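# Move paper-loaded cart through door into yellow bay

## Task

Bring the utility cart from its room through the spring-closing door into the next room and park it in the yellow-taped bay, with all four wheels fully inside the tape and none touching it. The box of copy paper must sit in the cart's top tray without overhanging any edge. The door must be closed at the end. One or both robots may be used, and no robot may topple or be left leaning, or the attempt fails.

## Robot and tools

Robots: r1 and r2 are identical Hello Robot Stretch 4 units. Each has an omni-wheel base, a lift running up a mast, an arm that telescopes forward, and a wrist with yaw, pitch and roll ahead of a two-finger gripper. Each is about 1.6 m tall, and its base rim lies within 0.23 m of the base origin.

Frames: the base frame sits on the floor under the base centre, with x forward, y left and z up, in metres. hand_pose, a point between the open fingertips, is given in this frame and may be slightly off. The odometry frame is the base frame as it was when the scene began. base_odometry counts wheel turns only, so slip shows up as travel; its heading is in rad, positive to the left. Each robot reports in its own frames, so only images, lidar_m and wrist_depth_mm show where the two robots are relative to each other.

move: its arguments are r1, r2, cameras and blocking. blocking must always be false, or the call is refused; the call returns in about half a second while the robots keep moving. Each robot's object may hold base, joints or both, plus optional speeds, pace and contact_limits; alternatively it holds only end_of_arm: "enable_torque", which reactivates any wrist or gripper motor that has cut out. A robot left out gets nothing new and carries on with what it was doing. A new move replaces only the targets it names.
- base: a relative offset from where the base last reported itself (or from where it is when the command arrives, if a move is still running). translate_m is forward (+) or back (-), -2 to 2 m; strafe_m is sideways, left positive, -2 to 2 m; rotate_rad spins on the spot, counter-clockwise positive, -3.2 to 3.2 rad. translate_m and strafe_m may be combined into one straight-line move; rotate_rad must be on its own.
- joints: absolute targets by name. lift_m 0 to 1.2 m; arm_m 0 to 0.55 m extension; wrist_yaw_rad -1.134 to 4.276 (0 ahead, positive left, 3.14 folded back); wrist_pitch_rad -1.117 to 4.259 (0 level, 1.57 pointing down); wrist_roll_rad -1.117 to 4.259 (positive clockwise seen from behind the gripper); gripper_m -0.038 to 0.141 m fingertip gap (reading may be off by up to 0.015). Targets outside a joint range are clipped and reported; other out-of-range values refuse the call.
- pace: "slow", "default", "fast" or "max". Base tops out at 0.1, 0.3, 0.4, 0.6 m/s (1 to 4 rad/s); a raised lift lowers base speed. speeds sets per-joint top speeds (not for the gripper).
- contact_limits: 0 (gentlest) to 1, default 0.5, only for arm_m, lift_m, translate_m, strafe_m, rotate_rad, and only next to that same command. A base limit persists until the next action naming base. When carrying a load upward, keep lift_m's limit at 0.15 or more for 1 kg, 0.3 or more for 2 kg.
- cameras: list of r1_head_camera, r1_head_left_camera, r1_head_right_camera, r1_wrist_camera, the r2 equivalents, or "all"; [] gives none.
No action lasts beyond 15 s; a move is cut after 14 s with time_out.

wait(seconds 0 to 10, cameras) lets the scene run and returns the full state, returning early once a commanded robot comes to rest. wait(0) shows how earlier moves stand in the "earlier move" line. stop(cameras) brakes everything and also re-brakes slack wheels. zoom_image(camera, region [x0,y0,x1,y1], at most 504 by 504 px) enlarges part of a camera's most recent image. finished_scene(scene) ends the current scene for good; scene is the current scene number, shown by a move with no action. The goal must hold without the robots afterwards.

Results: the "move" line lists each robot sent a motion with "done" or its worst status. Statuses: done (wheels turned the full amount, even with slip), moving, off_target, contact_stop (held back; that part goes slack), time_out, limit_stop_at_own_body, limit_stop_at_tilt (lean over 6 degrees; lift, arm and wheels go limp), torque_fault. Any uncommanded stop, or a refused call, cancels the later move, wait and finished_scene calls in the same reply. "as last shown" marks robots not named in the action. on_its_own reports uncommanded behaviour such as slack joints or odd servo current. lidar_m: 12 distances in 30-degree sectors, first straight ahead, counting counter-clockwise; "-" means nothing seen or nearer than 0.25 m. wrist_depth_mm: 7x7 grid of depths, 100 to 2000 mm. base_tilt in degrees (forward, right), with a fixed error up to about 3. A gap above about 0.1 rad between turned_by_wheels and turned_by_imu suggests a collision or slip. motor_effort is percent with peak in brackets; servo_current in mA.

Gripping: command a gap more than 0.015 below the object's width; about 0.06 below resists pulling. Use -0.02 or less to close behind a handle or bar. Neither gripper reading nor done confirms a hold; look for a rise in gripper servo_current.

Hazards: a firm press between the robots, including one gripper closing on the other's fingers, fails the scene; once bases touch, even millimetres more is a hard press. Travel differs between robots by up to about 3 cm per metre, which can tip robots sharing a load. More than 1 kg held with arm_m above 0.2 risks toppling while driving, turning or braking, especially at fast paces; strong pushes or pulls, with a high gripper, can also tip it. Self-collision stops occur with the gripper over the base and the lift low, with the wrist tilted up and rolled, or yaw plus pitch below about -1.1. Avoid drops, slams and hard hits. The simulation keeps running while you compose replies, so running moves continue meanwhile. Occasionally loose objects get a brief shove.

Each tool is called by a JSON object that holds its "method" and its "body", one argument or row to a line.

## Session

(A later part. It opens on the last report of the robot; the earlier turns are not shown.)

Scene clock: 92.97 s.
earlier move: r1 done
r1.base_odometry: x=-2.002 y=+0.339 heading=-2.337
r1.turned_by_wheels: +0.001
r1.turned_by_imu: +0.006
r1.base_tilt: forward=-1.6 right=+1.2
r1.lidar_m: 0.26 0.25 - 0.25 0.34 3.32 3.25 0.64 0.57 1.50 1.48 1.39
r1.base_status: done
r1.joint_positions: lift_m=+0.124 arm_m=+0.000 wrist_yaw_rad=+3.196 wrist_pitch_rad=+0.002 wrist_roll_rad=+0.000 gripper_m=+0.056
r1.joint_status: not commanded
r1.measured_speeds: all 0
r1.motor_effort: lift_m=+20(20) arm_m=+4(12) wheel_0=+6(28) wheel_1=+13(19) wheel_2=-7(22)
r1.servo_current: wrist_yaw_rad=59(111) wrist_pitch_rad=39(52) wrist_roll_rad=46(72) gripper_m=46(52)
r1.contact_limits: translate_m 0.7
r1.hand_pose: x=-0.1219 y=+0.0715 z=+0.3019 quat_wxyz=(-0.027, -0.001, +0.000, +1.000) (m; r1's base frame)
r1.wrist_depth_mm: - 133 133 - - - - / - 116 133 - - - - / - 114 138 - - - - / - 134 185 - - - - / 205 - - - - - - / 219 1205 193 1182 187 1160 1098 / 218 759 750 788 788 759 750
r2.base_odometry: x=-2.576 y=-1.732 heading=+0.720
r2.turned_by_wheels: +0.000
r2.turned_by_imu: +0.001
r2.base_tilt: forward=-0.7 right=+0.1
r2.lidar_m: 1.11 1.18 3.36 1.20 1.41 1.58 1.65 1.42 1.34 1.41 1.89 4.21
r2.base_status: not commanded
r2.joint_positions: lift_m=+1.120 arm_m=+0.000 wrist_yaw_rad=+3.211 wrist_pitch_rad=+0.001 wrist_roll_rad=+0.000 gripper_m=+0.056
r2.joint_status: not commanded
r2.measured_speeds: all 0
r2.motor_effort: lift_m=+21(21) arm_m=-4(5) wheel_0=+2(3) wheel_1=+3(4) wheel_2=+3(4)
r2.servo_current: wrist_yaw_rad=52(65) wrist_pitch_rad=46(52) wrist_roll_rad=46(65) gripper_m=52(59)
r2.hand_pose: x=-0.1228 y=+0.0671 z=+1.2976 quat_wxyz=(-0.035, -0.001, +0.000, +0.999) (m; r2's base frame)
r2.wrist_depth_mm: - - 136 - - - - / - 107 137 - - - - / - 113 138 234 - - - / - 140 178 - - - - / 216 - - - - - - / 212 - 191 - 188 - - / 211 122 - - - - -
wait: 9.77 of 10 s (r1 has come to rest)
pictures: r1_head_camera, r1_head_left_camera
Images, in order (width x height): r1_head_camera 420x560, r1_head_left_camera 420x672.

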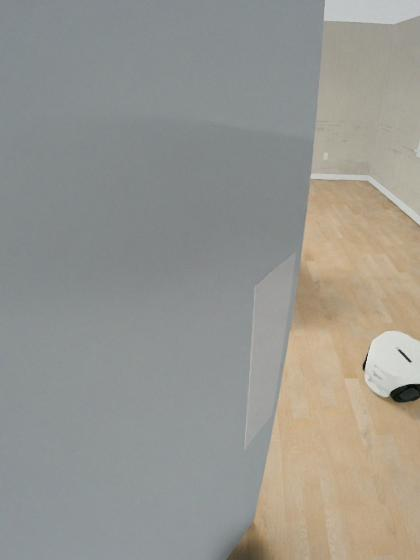

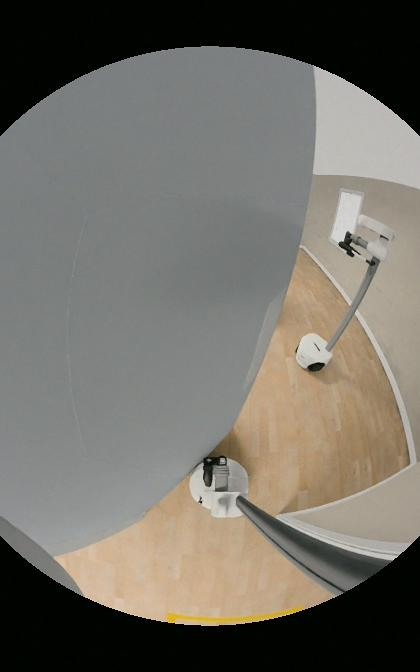

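{"method": "move", "body": {
  "r1": {"base":{"translate_m":0.28},"contact_limits":{"translate_m":0.7},"pace":"slow"},
  "blocking": false
}}

{"method": "wait", "body": {
  "seconds": 5
}}

{"method": "move", "body": {
  "r1": {"base":{"strafe_m":0.3},"contact_limits":{"strafe_m":0.7},"pace":"slow"},
  "blocking": false
}}

{"method": "wait", "body": {
  "seconds": 5,
  "cameras": ["r1_head_left_camera","r1_head_right_camera","r2_head_left_camera"]
}}

Scene clock: 101.97 s.
move: r1 moving
r1.base_odometry: x=-2.011 y=+0.330 heading=-2.336
r1.turned_by_wheels: +0.001
r1.turned_by_imu: +0.000
r1.base_tilt: forward=-1.6 right=+1.2
r1.lidar_m: 0.25 0.25 - 0.25 0.34 3.32 3.27 0.65 0.57 1.56 1.43 1.37
r1.base_status: translate_m moving
r1.joint_positions: lift_m=+0.124 arm_m=+0.000 wrist_yaw_rad=+3.196 wrist_pitch_rad=+0.002 wrist_roll_rad=+0.000 gripper_m=+0.056
r1.joint_status: not commanded
r1.measured_speeds: translate_m=+0.049 strafe_m=+0.000 rotate_rad=+0.002 lift_m=+0.000 arm_m=+0.000 wrist_yaw_rad=+0.000 wrist_pitch_rad=+0.000 wrist_roll_rad=+0.000
r1.motor_effort: lift_m=+19(20) arm_m=+5(5) wheel_0=+6(10) wheel_1=+14(15) wheel_2=-13(13)
r1.servo_current: wrist_yaw_rad=59(65) wrist_pitch_rad=39(52) wrist_roll_rad=46(59) gripper_m=39(46)
r1.contact_limits: translate_m 0.7
r1.hand_pose: x=-0.1219 y=+0.0715 z=+0.3019 quat_wxyz=(-0.027, -0.001, +0.000, +1.000) (m; r1's base frame)
r1.wrist_depth_mm: - 133 132 - - - - / - 116 133 - - - - / - 114 138 - - - - / - 134 185 - - - - / 205 - - - - - - / 219 1205 194 1182 187 1138 1098 / 219 759 750 788 778 750 759
r2: as last shown
r2.turned_by_imu: +0.000
r2.lidar_m: 1.14 1.17 3.38 1.18 1.39 1.59 1.65 1.41 1.34 1.40 1.88 4.21
r2.motor_effort: lift_m=+21(21) arm_m=-4(4) wheel_0=+2(3) wheel_1=+3(3) wheel_2=+4(4)
r2.servo_current: wrist_yaw_rad=39(59) wrist_pitch_rad=39(39) wrist_roll_rad=46(52) gripper_m=59(59)
r2.wrist_depth_mm: - - 137 - - - - / - 107 137 - - - - / - 113 138 234 - - - / - 140 178 - - - - / 216 - - - - - - / 213 - 191 - 187 - - / 211 122 - - - - -

Scene clock: 105.53 s.
earlier move: r1 done
r1.base_odometry: x=-2.196 y=+0.138 heading=-2.336
r1.turned_by_wheels: +0.000
r1.turned_by_imu: -0.001
r1.base_tilt: forward=-1.6 right=+1.2
r1.lidar_m: 0.30 0.25 - 0.25 0.26 0.64 3.54 0.75 0.91 2.37 1.21 1.23
r1.base_status: done
r1.joint_positions: lift_m=+0.124 arm_m=+0.000 wrist_yaw_rad=+3.196 wrist_pitch_rad=+0.002 wrist_roll_rad=+0.000 gripper_m=+0.056
r1.joint_status: not commanded
r1.measured_speeds: all 0
r1.motor_effort: lift_m=+20(20) arm_m=+4(5) wheel_0=+4(10) wheel_1=+11(16) wheel_2=-5(13)
r1.servo_current: wrist_yaw_rad=46(78) wrist_pitch_rad=39(52) wrist_roll_rad=46(72) gripper_m=46(46)
r1.contact_limits: translate_m 0.7
r1.hand_pose: x=-0.1219 y=+0.0715 z=+0.3019 quat_wxyz=(-0.027, -0.001, +0.000, +1.000) (m; r1's base frame)
r1.wrist_depth_mm: - 132 133 - - - - / - 116 133 - - - - / - 114 138 - - - - / - 134 185 - - - - / 205 - - - - - 1708 / 220 1205 193 1182 187 1138 1008 / 217 750 750 788 788 750 750
r2.base_odometry: x=-2.576 y=-1.732 heading=+0.720
r2.turned_by_wheels: +0.000
r2.turned_by_imu: +0.001
r2.base_tilt: forward=-0.7 right=+0.1
r2.lidar_m: 1.13 1.21 3.39 1.22 1.20 1.59 1.66 1.38 1.35 1.39 1.89 4.20
r2.base_status: not commanded
r2.joint_positions: lift_m=+1.120 arm_m=+0.000 wrist_yaw_rad=+3.211 wrist_pitch_rad=+0.001 wrist_roll_rad=+0.000 gripper_m=+0.056
r2.joint_status: not commanded
r2.measured_speeds: all 0
r2.motor_effort: lift_m=+21(21) arm_m=-4(4) wheel_0=+3(3) wheel_1=+3(4) wheel_2=+3(4)
r2.servo_current: wrist_yaw_rad=46(65) wrist_pitch_rad=46(46) wrist_roll_rad=59(59) gripper_m=46(59)
r2.hand_pose: x=-0.1228 y=+0.0671 z=+1.2976 quat_wxyz=(-0.035, -0.001, +0.000, +0.999) (m; r2's base frame)
r2.wrist_depth_mm: - - 137 - - - - / - 107 137 - - - - / - 113 138 234 - - - / - 140 178 - - - - / 215 - - - - - - / 213 - 191 - 188 - - / 211 122 - - - - -
wait: 3.57 of 5 s (r1 has come to rest)

Scene clock: 106.03 s.
move: r1 moving
r1.base_odometry: x=-2.186 y=+0.128 heading=-2.337
r1.turned_by_wheels: +0.000
r1.turned_by_imu: +0.000
r1.base_tilt: forward=-1.6 right=+1.3
r1.lidar_m: 0.33 0.25 - 0.25 0.26 0.62 3.53 0.75 0.89 2.37 1.19 1.23
r1.base_status: strafe_m moving
r1.joint_positions: lift_m=+0.124 arm_m=+0.000 wrist_yaw_rad=+3.196 wrist_pitch_rad=+0.002 wrist_roll_rad=+0.000 gripper_m=+0.056
r1.joint_status: not commanded
r1.measured_speeds: translate_m=+0.000 strafe_m=+0.056 rotate_rad=+0.002 lift_m=+0.000 arm_m=+0.000 wrist_yaw_rad=+0.000 wrist_pitch_rad=+0.000 wrist_roll_rad=+0.000
r1.motor_effort: lift_m=+19(20) arm_m=+4(5) wheel_0=-15(16) wheel_1=+12(14) wheel_2=-1(4)
r1.servo_current: wrist_yaw_rad=59(65) wrist_pitch_rad=46(52) wrist_roll_rad=39(65) gripper_m=46(46)
r1.contact_limits: strafe_m 0.7
r1.hand_pose: x=-0.1219 y=+0.0715 z=+0.3019 quat_wxyz=(-0.027, -0.001, +0.000, +1.000) (m; r1's base frame)
r1.wrist_depth_mm: - 133 132 - - - - / - 116 133 - - - - / - 114 138 - - - - / - 134 185 - - - - / 205 - - - - - 1499 / 219 1205 193 1182 187 1138 931 / 218 750 750 788 778 768 715
r2: as last shown
r2.turned_by_imu: +0.000
r2.base_tilt: forward=-0.6 right=+0.1
r2.lidar_m: 1.15 1.18 3.38 1.22 1.21 1.56 1.66 1.43 1.35 1.41 1.89 4.22
r2.motor_effort: lift_m=+21(21) arm_m=-4(4) wheel_0=+2(3) wheel_1=+3(3) wheel_2=+4(4)
r2.servo_current: wrist_yaw_rad=39(46) wrist_pitch_rad=39(52) wrist_roll_rad=46(59) gripper_m=46(52)
r2.wrist_depth_mm: - - 137 - - - - / - 107 137 - - - - / - 113 138 235 - - - / - 140 178 - - - - / 215 - - - - - - / 213 - 191 - 188 - - / 211 122 - - - - -

Scene clock: 109.67 s.
earlier move: r1 done
r1.base_odometry: x=-1.981 y=-0.070 heading=-2.337
r1.turned_by_wheels: +0.000
r1.turned_by_imu: +0.000
r1.base_tilt: forward=-1.6 right=+1.2
r1.lidar_m: 1.76 0.27 0.25 - 0.25 0.29 3.64 3.75 0.98 2.65 1.39 1.85
r1.base_status: done
r1.joint_positions: lift_m=+0.124 arm_m=+0.000 wrist_yaw_rad=+3.196 wrist_pitch_rad=+0.002 wrist_roll_rad=+0.000 gripper_m=+0.056
r1.joint_status: not commanded
r1.measured_speeds: all 0
r1.motor_effort: lift_m=+19(20) arm_m=+4(5) wheel_0=-9(18) wheel_1=+6(14) wheel_2=-1(4)
r1.servo_current: wrist_yaw_rad=39(72) wrist_pitch_rad=39(52) wrist_roll_rad=46(72) gripper_m=39(52)
r1.contact_limits: strafe_m 0.7
r1.hand_pose: x=-0.1219 y=+0.0715 z=+0.3019 quat_wxyz=(-0.027, -0.001, +0.000, +1.000) (m; r1's base frame)
r1.wrist_depth_mm: - 133 132 - - 297 206 / - 116 133 - - 303 208 / - 114 138 - - 306 210 / - 134 185 - - 312 211 / 206 - - - 1921 310 211 / 219 1229 193 1205 187 312 213 / 217 750 750 788 574 263 212
r2.base_odometry: x=-2.576 y=-1.732 heading=+0.720
r2.turned_by_wheels: +0.000
r2.turned_by_imu: +0.001
r2.base_tilt: forward=-0.7 right=+0.0
r2.lidar_m: 1.14 1.17 3.39 1.41 1.51 1.58 1.67 1.42 1.34 1.41 1.89 4.20
r2.base_status: not commanded
r2.joint_positions: lift_m=+1.120 arm_m=+0.000 wrist_yaw_rad=+3.211 wrist_pitch_rad=+0.001 wrist_roll_rad=+0.000 gripper_m=+0.056
r2.joint_status: not commanded
r2.measured_speeds: all 0
r2.motor_effort: lift_m=+21(21) arm_m=-4(5) wheel_0=+2(3) wheel_1=+3(3) wheel_2=+3(4)
r2.servo_current: wrist_yaw_rad=39(59) wrist_pitch_rad=39(52) wrist_roll_rad=39(59) gripper_m=52(59)
r2.hand_pose: x=-0.1228 y=+0.0671 z=+1.2976 quat_wxyz=(-0.035, -0.001, +0.000, +0.999) (m; r2's base frame)
r2.wrist_depth_mm: - - 137 - - - - / - 107 137 - - - - / - 113 138 234 - - - / - 140 178 - - - - / 215 - - - - - - / 213 - 191 - 187 - - / 211 122 - - - - -
wait: 3.63 of 5 s (r1 has come to rest)
pictures: r1_head_left_camera, r1_head_right_camera, r2_head_left_camera
Images, in order (width x height): r1_head_left_camera 420x672, r1_head_right_camera 420x672, r2_head_left_camera 420x672.

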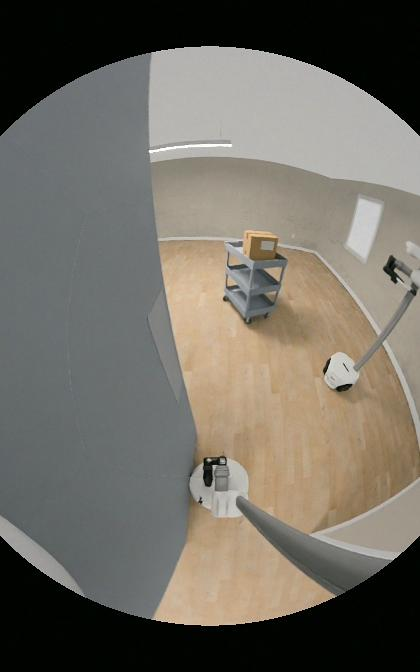

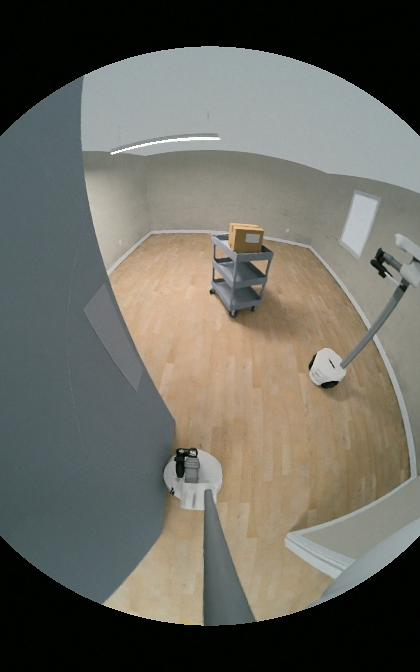

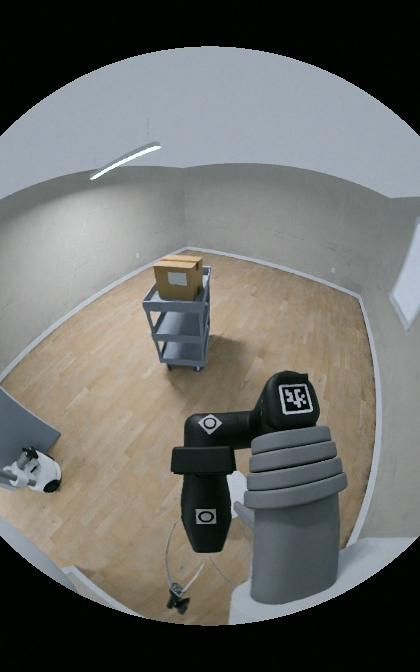

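{"method": "move", "body": {
  "r1": {"base":{"strafe_m":0.13},"contact_limits":{"strafe_m":0.7},"pace":"slow"},
  "r2": {"joints":{"wrist_yaw_rad":0,"wrist_pitch_rad":1.57,"wrist_roll_rad":1.57,"gripper_m":0.14}},
  "blocking": false
}}

{"method": "wait", "body": {
  "seconds": 2
}}

{"method": "wait", "body": {
  "seconds": 3,
  "cameras": ["r1_head_left_camera","r2_head_camera","r2_wrist_camera"]
}}

Scene clock: 115.23 s.
move: r1 moving; r2 moving
r1.base_odometry: x=-1.970 y=-0.080 heading=-2.337
r1.turned_by_wheels: -0.001
r1.turned_by_imu: -0.001
r1.base_tilt: forward=-1.6 right=+1.3
r1.lidar_m: 1.74 0.29 0.25 - 0.25 0.28 3.65 3.74 0.98 2.65 1.43 1.84
r1.base_status: strafe_m moving
r1.joint_positions: lift_m=+0.124 arm_m=+0.000 wrist_yaw_rad=+3.196 wrist_pitch_rad=+0.002 wrist_roll_rad=+0.000 gripper_m=+0.056
r1.joint_status: not commanded
r1.measured_speeds: translate_m=-0.001 strafe_m=+0.057 rotate_rad=+0.004 lift_m=+0.000 arm_m=+0.000 wrist_yaw_rad=+0.000 wrist_pitch_rad=+0.000 wrist_roll_rad=+0.000
r1.motor_effort: lift_m=+19(20) arm_m=+5(5) wheel_0=-16(18) wheel_1=+10(12) wheel_2=+0(1)
r1.servo_current: wrist_yaw_rad=46(59) wrist_pitch_rad=39(52) wrist_roll_rad=52(59) gripper_m=46(46)
r1.contact_limits: strafe_m 0.7
r1.hand_pose: x=-0.1219 y=+0.0715 z=+0.3019 quat_wxyz=(-0.027, -0.001, +0.000, +1.000) (m; r1's base frame)
r1.wrist_depth_mm: - 133 132 - - 286 201 / - 116 133 - - 290 202 / - 114 138 - - 291 205 / - 134 185 - - 296 206 / 205 - - - 1618 298 207 / 220 1205 194 1182 187 300 208 / 219 759 750 798 521 235 207
r2.base_odometry: x=-2.576 y=-1.732 heading=+0.720
r2.turned_by_wheels: +0.000
r2.turned_by_imu: +0.000
r2.base_tilt: forward=-0.7 right=+0.1
r2.lidar_m: 1.14 1.19 3.38 1.44 1.56 1.58 1.64 1.43 1.34 1.40 1.87 4.19
r2.base_status: not commanded
r2.joint_positions: lift_m=+1.120 arm_m=+0.000 wrist_yaw_rad=+2.650 wrist_pitch_rad=+0.581 wrist_roll_rad=+0.588 gripper_m=+0.075
r2.joint_status: wrist_yaw_rad moving; wrist_pitch_rad moving; wrist_roll_rad moving; gripper_m moving
r2.measured_speeds: translate_m=+0.000 strafe_m=+0.000 rotate_rad=+0.000 lift_m=+0.000 arm_m=+0.000 wrist_yaw_rad=-1.736 wrist_pitch_rad=+1.818 wrist_roll_rad=+1.820
r2.motor_effort: lift_m=+21(21) arm_m=-4(4) wheel_0=+2(3) wheel_1=+3(4) wheel_2=+4(4)
r2.servo_current: wrist_yaw_rad=65(117) wrist_pitch_rad=98(117) wrist_roll_rad=65(104) gripper_m=85(111)
r2.hand_pose: x=-0.0002 y=+0.1909 z=+1.1395 quat_wxyz=(+0.304, -0.198, +0.336, +0.869) (m; r2's base frame)
r2.wrist_depth_mm: - - - - - - - / - - - - - - 1576 / - - - - - 1983 1576 / - - - - - 1661 1464 / - - - - 1708 1499 1336 / - - 190 1708 190 1336 1205 / - 1863 1756 - 1308 1160 1098

Scene clock: 117.17 s.
earlier move: r1 contact_stop; r2 done
r1.base_odometry: x=-1.920 y=-0.129 heading=-2.335
r1.turned_by_wheels: +0.003
r1.turned_by_imu: -0.001
r1.base_tilt: forward=-1.6 right=+1.3
r1.lidar_m: 1.74 0.30 0.25 - 0.25 0.25 3.66 3.73 1.03 2.72 1.47 1.84
r1.base_status: strafe_m contact_stop
r1.joint_positions: lift_m=+0.124 arm_m=+0.000 wrist_yaw_rad=+3.196 wrist_pitch_rad=+0.002 wrist_roll_rad=+0.000 gripper_m=+0.056
r1.joint_status: not commanded
r1.measured_speeds: translate_m=+0.000 strafe_m=-0.023 rotate_rad=-0.002 lift_m=+0.000 arm_m=+0.000 wrist_yaw_rad=+0.000 wrist_pitch_rad=+0.000 wrist_roll_rad=+0.000
r1.on_its_own: the wheels are slack since a contact_stop
r1.motor_effort: lift_m=+20(20) arm_m=+4(5) wheel_0=+0(30) wheel_1=-1(33) wheel_2=+1(8)
r1.servo_current: wrist_yaw_rad=46(65) wrist_pitch_rad=52(52) wrist_roll_rad=52(65) gripper_m=46(46)
r1.contact_limits: strafe_m 0.7
r1.hand_pose: x=-0.1218 y=+0.0716 z=+0.3019 quat_wxyz=(-0.027, -0.001, +0.000, +1.000) (m; r1's base frame)
r1.wrist_depth_mm: - 134 245 - 418 238 179 / - 118 134 - 427 240 181 / - 119 153 - 439 243 183 / 109 135 193 - 439 245 184 / 211 - - - 445 247 185 / 218 1205 195 1205 188 247 186 / 224 759 759 798 404 207 185
r2.base_odometry: x=-2.576 y=-1.732 heading=+0.720
r2.turned_by_wheels: +0.000
r2.turned_by_imu: +0.000
r2.base_tilt: forward=-0.7 right=+0.0
r2.lidar_m: 1.13 1.17 3.38 1.45 1.66 1.59 1.64 1.43 1.34 1.41 1.90 4.21
r2.base_status: not commanded
r2.joint_positions: lift_m=+1.120 arm_m=+0.000 wrist_yaw_rad=+0.003 wrist_pitch_rad=+1.567 wrist_roll_rad=+1.568 gripper_m=+0.140
r2.joint_status: all done
r2.measured_speeds: all 0
r2.motor_effort: lift_m=+21(21) arm_m=-4(4) wheel_0=+3(3) wheel_1=+3(4) wheel_2=+4(4)
r2.servo_current: wrist_yaw_rad=39(137) wrist_pitch_rad=33(117) wrist_roll_rad=52(104) gripper_m=52(117)
r2.hand_pose: x=+0.1723 y=-0.0874 z=+1.0095 quat_wxyz=(+0.502, +0.500, +0.500, -0.498) (m; r2's base frame)
r2.wrist_depth_mm: 1229 1255 1255 1205 1229 1205 1205 / 1229 1229 1229 1229 1229 1205 1205 / 1229 1229 1229 1229 1205 1205 1229 / 1229 1229 1255 1229 1229 1229 1182 / 1229 1229 1229 1255 - 1205 355 / 1229 1255 1229 1255 196 1255 1229 / 1229 1205 1229 - 1229 1229 1205
wait: 1.93 of 2 s (r2 has come to rest)

not run: a stop that you did not command came earlier in this reply.

{"method": "stop", "body": {
  "cameras": ["r1_head_left_camera","r1_head_right_camera","r2_head_camera","r2_wrist_camera"]
}}

Scene clock: 119.47 s.
earlier move: r1 contact_stop
stop: r1's wheels hold again
r1.base_odometry: x=-1.957 y=-0.092 heading=-2.331
r1.turned_by_wheels: +0.004
r1.turned_by_imu: +0.003
r1.base_tilt: forward=-1.6 right=+1.3
r1.lidar_m: 1.74 0.26 0.25 - 0.25 0.27 3.66 3.71 0.96 2.67 1.45 1.86
r1.base_status: strafe_m contact_stop (by the wheels' count: +0.033 of +0.130)
r1.joint_positions: lift_m=+0.124 arm_m=+0.000 wrist_yaw_rad=+3.196 wrist_pitch_rad=+0.002 wrist_roll_rad=+0.000 gripper_m=+0.056
r1.joint_status: not commanded
r1.measured_speeds: all 0
r1.motor_effort: lift_m=+20(20) arm_m=+4(5) wheel_0=-5(30) wheel_1=+6(33) wheel_2=+0(8)
r1.servo_current: wrist_yaw_rad=52(72) wrist_pitch_rad=46(52) wrist_roll_rad=59(72) gripper_m=39(52)
r1.contact_limits: strafe_m 0.7
r1.hand_pose: x=-0.1218 y=+0.0716 z=+0.3019 quat_wxyz=(-0.027, -0.001, +0.000, +1.000) (m; r1's base frame)
r1.wrist_depth_mm: - 134 244 - - 287 191 / - 117 134 - - 271 193 / - 121 152 - - 274 194 / 108 135 196 - - 276 196 / 212 - - - 634 279 198 / 228 1205 194 1205 187 282 198 / 224 759 750 798 480 225 198
r2.base_odometry: x=-2.576 y=-1.732 heading=+0.720
r2.turned_by_wheels: +0.000
r2.turned_by_imu: +0.000
r2.base_tilt: forward=-0.6 right=+0.0
r2.lidar_m: 1.14 1.17 3.39 1.46 1.59 1.57 1.66 1.42 1.36 1.41 1.84 4.20
r2.base_status: not commanded
r2.joint_positions: lift_m=+1.120 arm_m=+0.000 wrist_yaw_rad=+0.003 wrist_pitch_rad=+1.567 wrist_roll_rad=+1.568 gripper_m=+0.140
r2.joint_status: all done
r2.measured_speeds: all 0
r2.motor_effort: lift_m=+21(21) arm_m=-4(5) wheel_0=+2(3) wheel_1=+3(4) wheel_2=+4(4)
r2.servo_current: wrist_yaw_rad=52(137) wrist_pitch_rad=46(117) wrist_roll_rad=59(104) gripper_m=59(117)
r2.hand_pose: x=+0.1723 y=-0.0874 z=+1.0095 quat_wxyz=(+0.502, +0.500, +0.500, -0.498) (m; r2's base frame)
r2.wrist_depth_mm: 1229 1229 1229 1229 1229 1229 1205 / 1229 1205 1229 1255 1255 1205 1229 / 1229 1255 1229 1205 1255 1255 1229 / 1229 1229 1229 1205 1229 1229 1255 / 1205 1229 1229 1255 - 1255 357 / 1205 1255 1229 1229 197 1255 1229 / 1229 1229 1229 - 1229 1229 1229
pictures: r1_head_left_camera, r1_head_right_camera, r2_head_camera, r2_wrist_camera
Images, in order (width x height): r1_head_left_camera 420x672, r1_head_right_camera 420x672, r2_head_camera 420x560, r2_wrist_camera 616x392.

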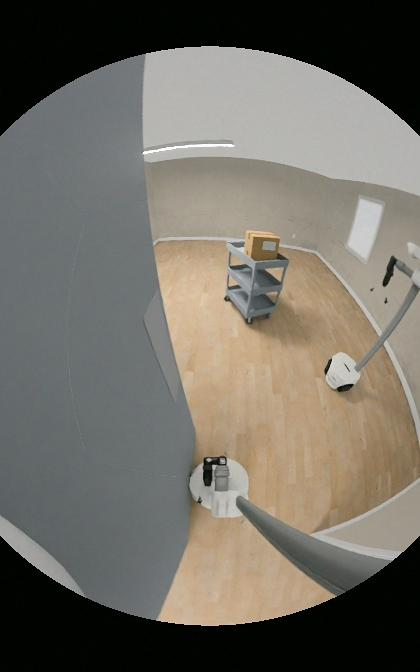

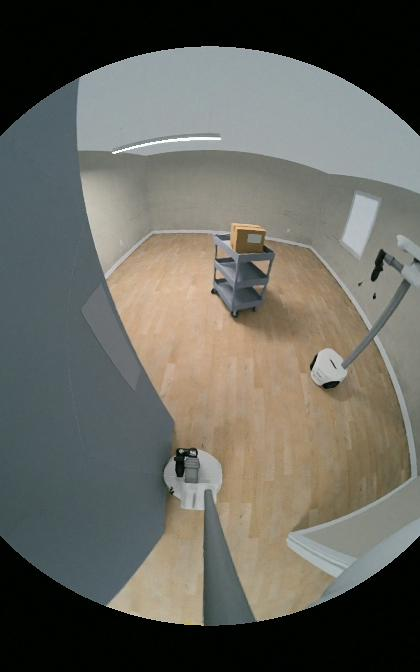

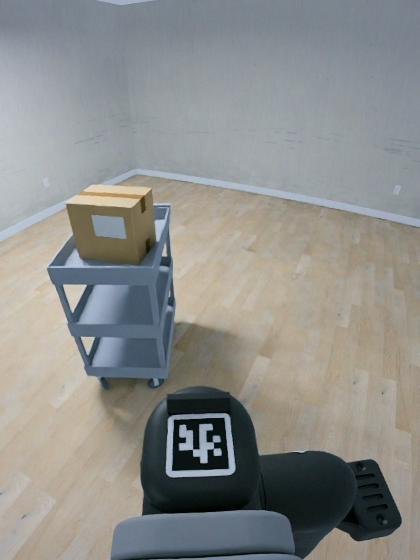

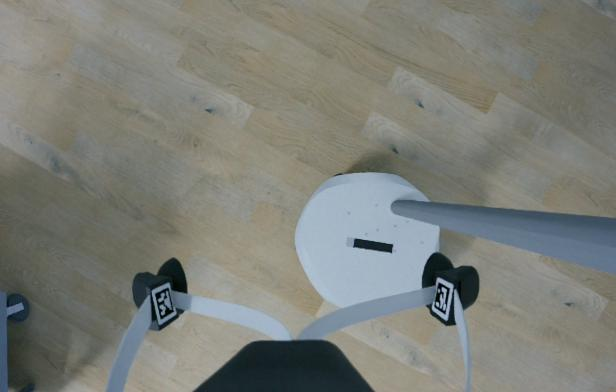

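{"method": "move", "body": {
  "r2": {"base":{"translate_m":0.45,"strafe_m":0.54},"joints":{"arm_m":0.3},"pace":"slow"},
  "blocking": false
}}

{"method": "wait", "body": {
  "seconds": 9,
  "cameras": ["r2_head_camera","r2_wrist_camera","r2_head_right_camera"]
}}

Scene clock: 127.87 s.
move: r2 moving
r1: as last shown
r1.turned_by_wheels: +0.000
r1.turned_by_imu: +0.000
r1.lidar_m: 1.72 0.27 0.25 - 0.25 0.28 3.66 3.74 0.99 2.67 1.42 1.85
r1.motor_effort: lift_m=+19(20) arm_m=+4(4) wheel_0=-6(6) wheel_1=+6(6) wheel_2=+0(0)
r1.servo_current: wrist_yaw_rad=46(65) wrist_pitch_rad=39(52) wrist_roll_rad=46(65) gripper_m=39(46)
r1.contact_limits: strafe_m 0.7
r1.wrist_depth_mm: - 134 244 - - 286 190 / - 117 134 - - 268 193 / - 121 152 - - 273 194 / 108 135 196 - - 276 196 / 211 - - - 634 278 198 / 227 1205 193 1205 188 279 198 / 224 759 750 788 477 226 197
r2.base_odometry: x=-2.576 y=-1.719 heading=+0.720
r2.turned_by_wheels: +0.000
r2.turned_by_imu: +0.000
r2.base_tilt: forward=-0.7 right=+0.1
r2.lidar_m: 1.12 1.17 3.38 1.42 1.57 1.59 1.63 1.43 1.36 1.41 1.91 4.22
r2.base_status: translate_m moving; strafe_m moving
r2.joint_positions: lift_m=+1.120 arm_m=+0.012 wrist_yaw_rad=+0.003 wrist_pitch_rad=+1.567 wrist_roll_rad=+1.568 gripper_m=+0.140
r2.joint_status: arm_m moving
r2.measured_speeds: translate_m=+0.032 strafe_m=+0.037 rotate_rad=+0.002 lift_m=+0.000 arm_m=+0.049 wrist_yaw_rad=+0.000 wrist_pitch_rad=+0.000 wrist_roll_rad=+0.000
r2.motor_effort: lift_m=+21(21) arm_m=+6(11) wheel_0=-2(8) wheel_1=+8(9) wheel_2=-7(9)
r2.servo_current: wrist_yaw_rad=46(59) wrist_pitch_rad=39(46) wrist_roll_rad=39(52) gripper_m=46(59)
r2.hand_pose: x=+0.1848 y=-0.0874 z=+1.0095 quat_wxyz=(+0.502, +0.500, +0.500, -0.498) (m; r2's base frame)
r2.wrist_depth_mm: 1229 1205 1229 1255 1229 1205 1205 / 1229 1229 1229 1205 1205 1205 1229 / 1229 1205 1205 1229 1229 1229 1229 / 1229 1255 1229 1229 1078 1205 1205 / 1229 1229 1229 1255 - 1205 1255 / 1229 1255 1205 1229 198 1229 1229 / 1255 1255 1229 - 1255 1205 1255

Scene clock: 135.67 s.
earlier move: r2 done
r1.base_odometry: x=-1.957 y=-0.092 heading=-2.331
r1.turned_by_wheels: +0.000
r1.turned_by_imu: +0.000
r1.base_tilt: forward=-1.6 right=+1.3
r1.lidar_m: 1.74 0.28 0.25 - 0.25 0.26 3.65 3.75 0.98 2.67 2.78 1.09
r1.base_status: not commanded
r1.joint_positions: lift_m=+0.124 arm_m=+0.000 wrist_yaw_rad=+3.196 wrist_pitch_rad=+0.002 wrist_roll_rad=+0.000 gripper_m=+0.056
r1.joint_status: not commanded
r1.measured_speeds: all 0
r1.motor_effort: lift_m=+20(20) arm_m=+4(4) wheel_0=-5(6) wheel_1=+6(6) wheel_2=+0(0)
r1.servo_current: wrist_yaw_rad=46(72) wrist_pitch_rad=46(52) wrist_roll_rad=52(78) gripper_m=46(52)
r1.contact_limits: strafe_m 0.7
r1.hand_pose: x=-0.1218 y=+0.0716 z=+0.3019 quat_wxyz=(-0.027, -0.001, +0.000, +1.000) (m; r1's base frame)
r1.wrist_depth_mm: - 134 244 - - 290 190 / - 117 133 - - 271 193 / - 121 151 - - 273 195 / 108 135 196 - - 276 196 / 211 - - - 634 278 198 / 227 1205 194 1182 187 281 198 / 223 759 750 798 480 224 198
r2.base_odometry: x=-2.593 y=-1.029 heading=+0.719
r2.turned_by_wheels: +0.000
r2.turned_by_imu: +0.002
r2.base_tilt: forward=-0.6 right=+0.1
r2.lidar_m: 0.67 2.85 2.68 1.09 1.10 1.73 1.78 2.14 2.05 2.11 2.77 0.71
r2.base_status: done
r2.joint_positions: lift_m=+1.120 arm_m=+0.300 wrist_yaw_rad=+0.003 wrist_pitch_rad=+1.567 wrist_roll_rad=+1.568 gripper_m=+0.140
r2.joint_status: all done
r2.measured_speeds: all 0
r2.motor_effort: lift_m=+21(21) arm_m=+8(15) wheel_0=-3(11) wheel_1=+5(9) wheel_2=-6(10)
r2.servo_current: wrist_yaw_rad=39(59) wrist_pitch_rad=39(52) wrist_roll_rad=46(72) gripper_m=52(59)
r2.hand_pose: x=+0.4721 y=-0.0874 z=+1.0095 quat_wxyz=(+0.502, +0.500, +0.500, -0.498) (m; r2's base frame)
r2.wrist_depth_mm: - 1229 1229 1205 1205 1205 1229 / 433 - 1229 1205 1229 1229 1205 / 442 - 1205 1205 1229 1182 1205 / - - 1078 1229 1205 1205 1205 / - - 1078 1229 1229 - 1229 / - 189 1229 1255 1229 205 1205 / - 1229 1229 - 1205 1229 1229
wait: 7.80 of 9 s (r2 has come to rest)
pictures: r2_head_camera, r2_head_right_camera, r2_wrist_camera
Images, in order (width x height): r2_head_camera 420x560, r2_head_right_camera 420x672, r2_wrist_camera 616x392.

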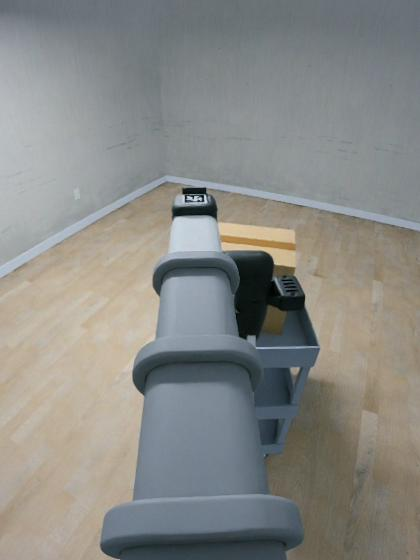

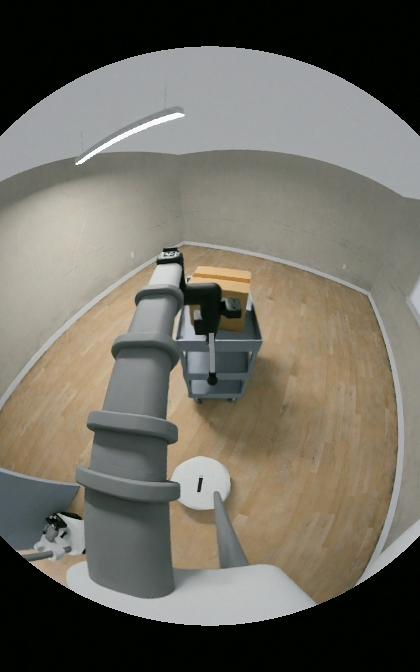

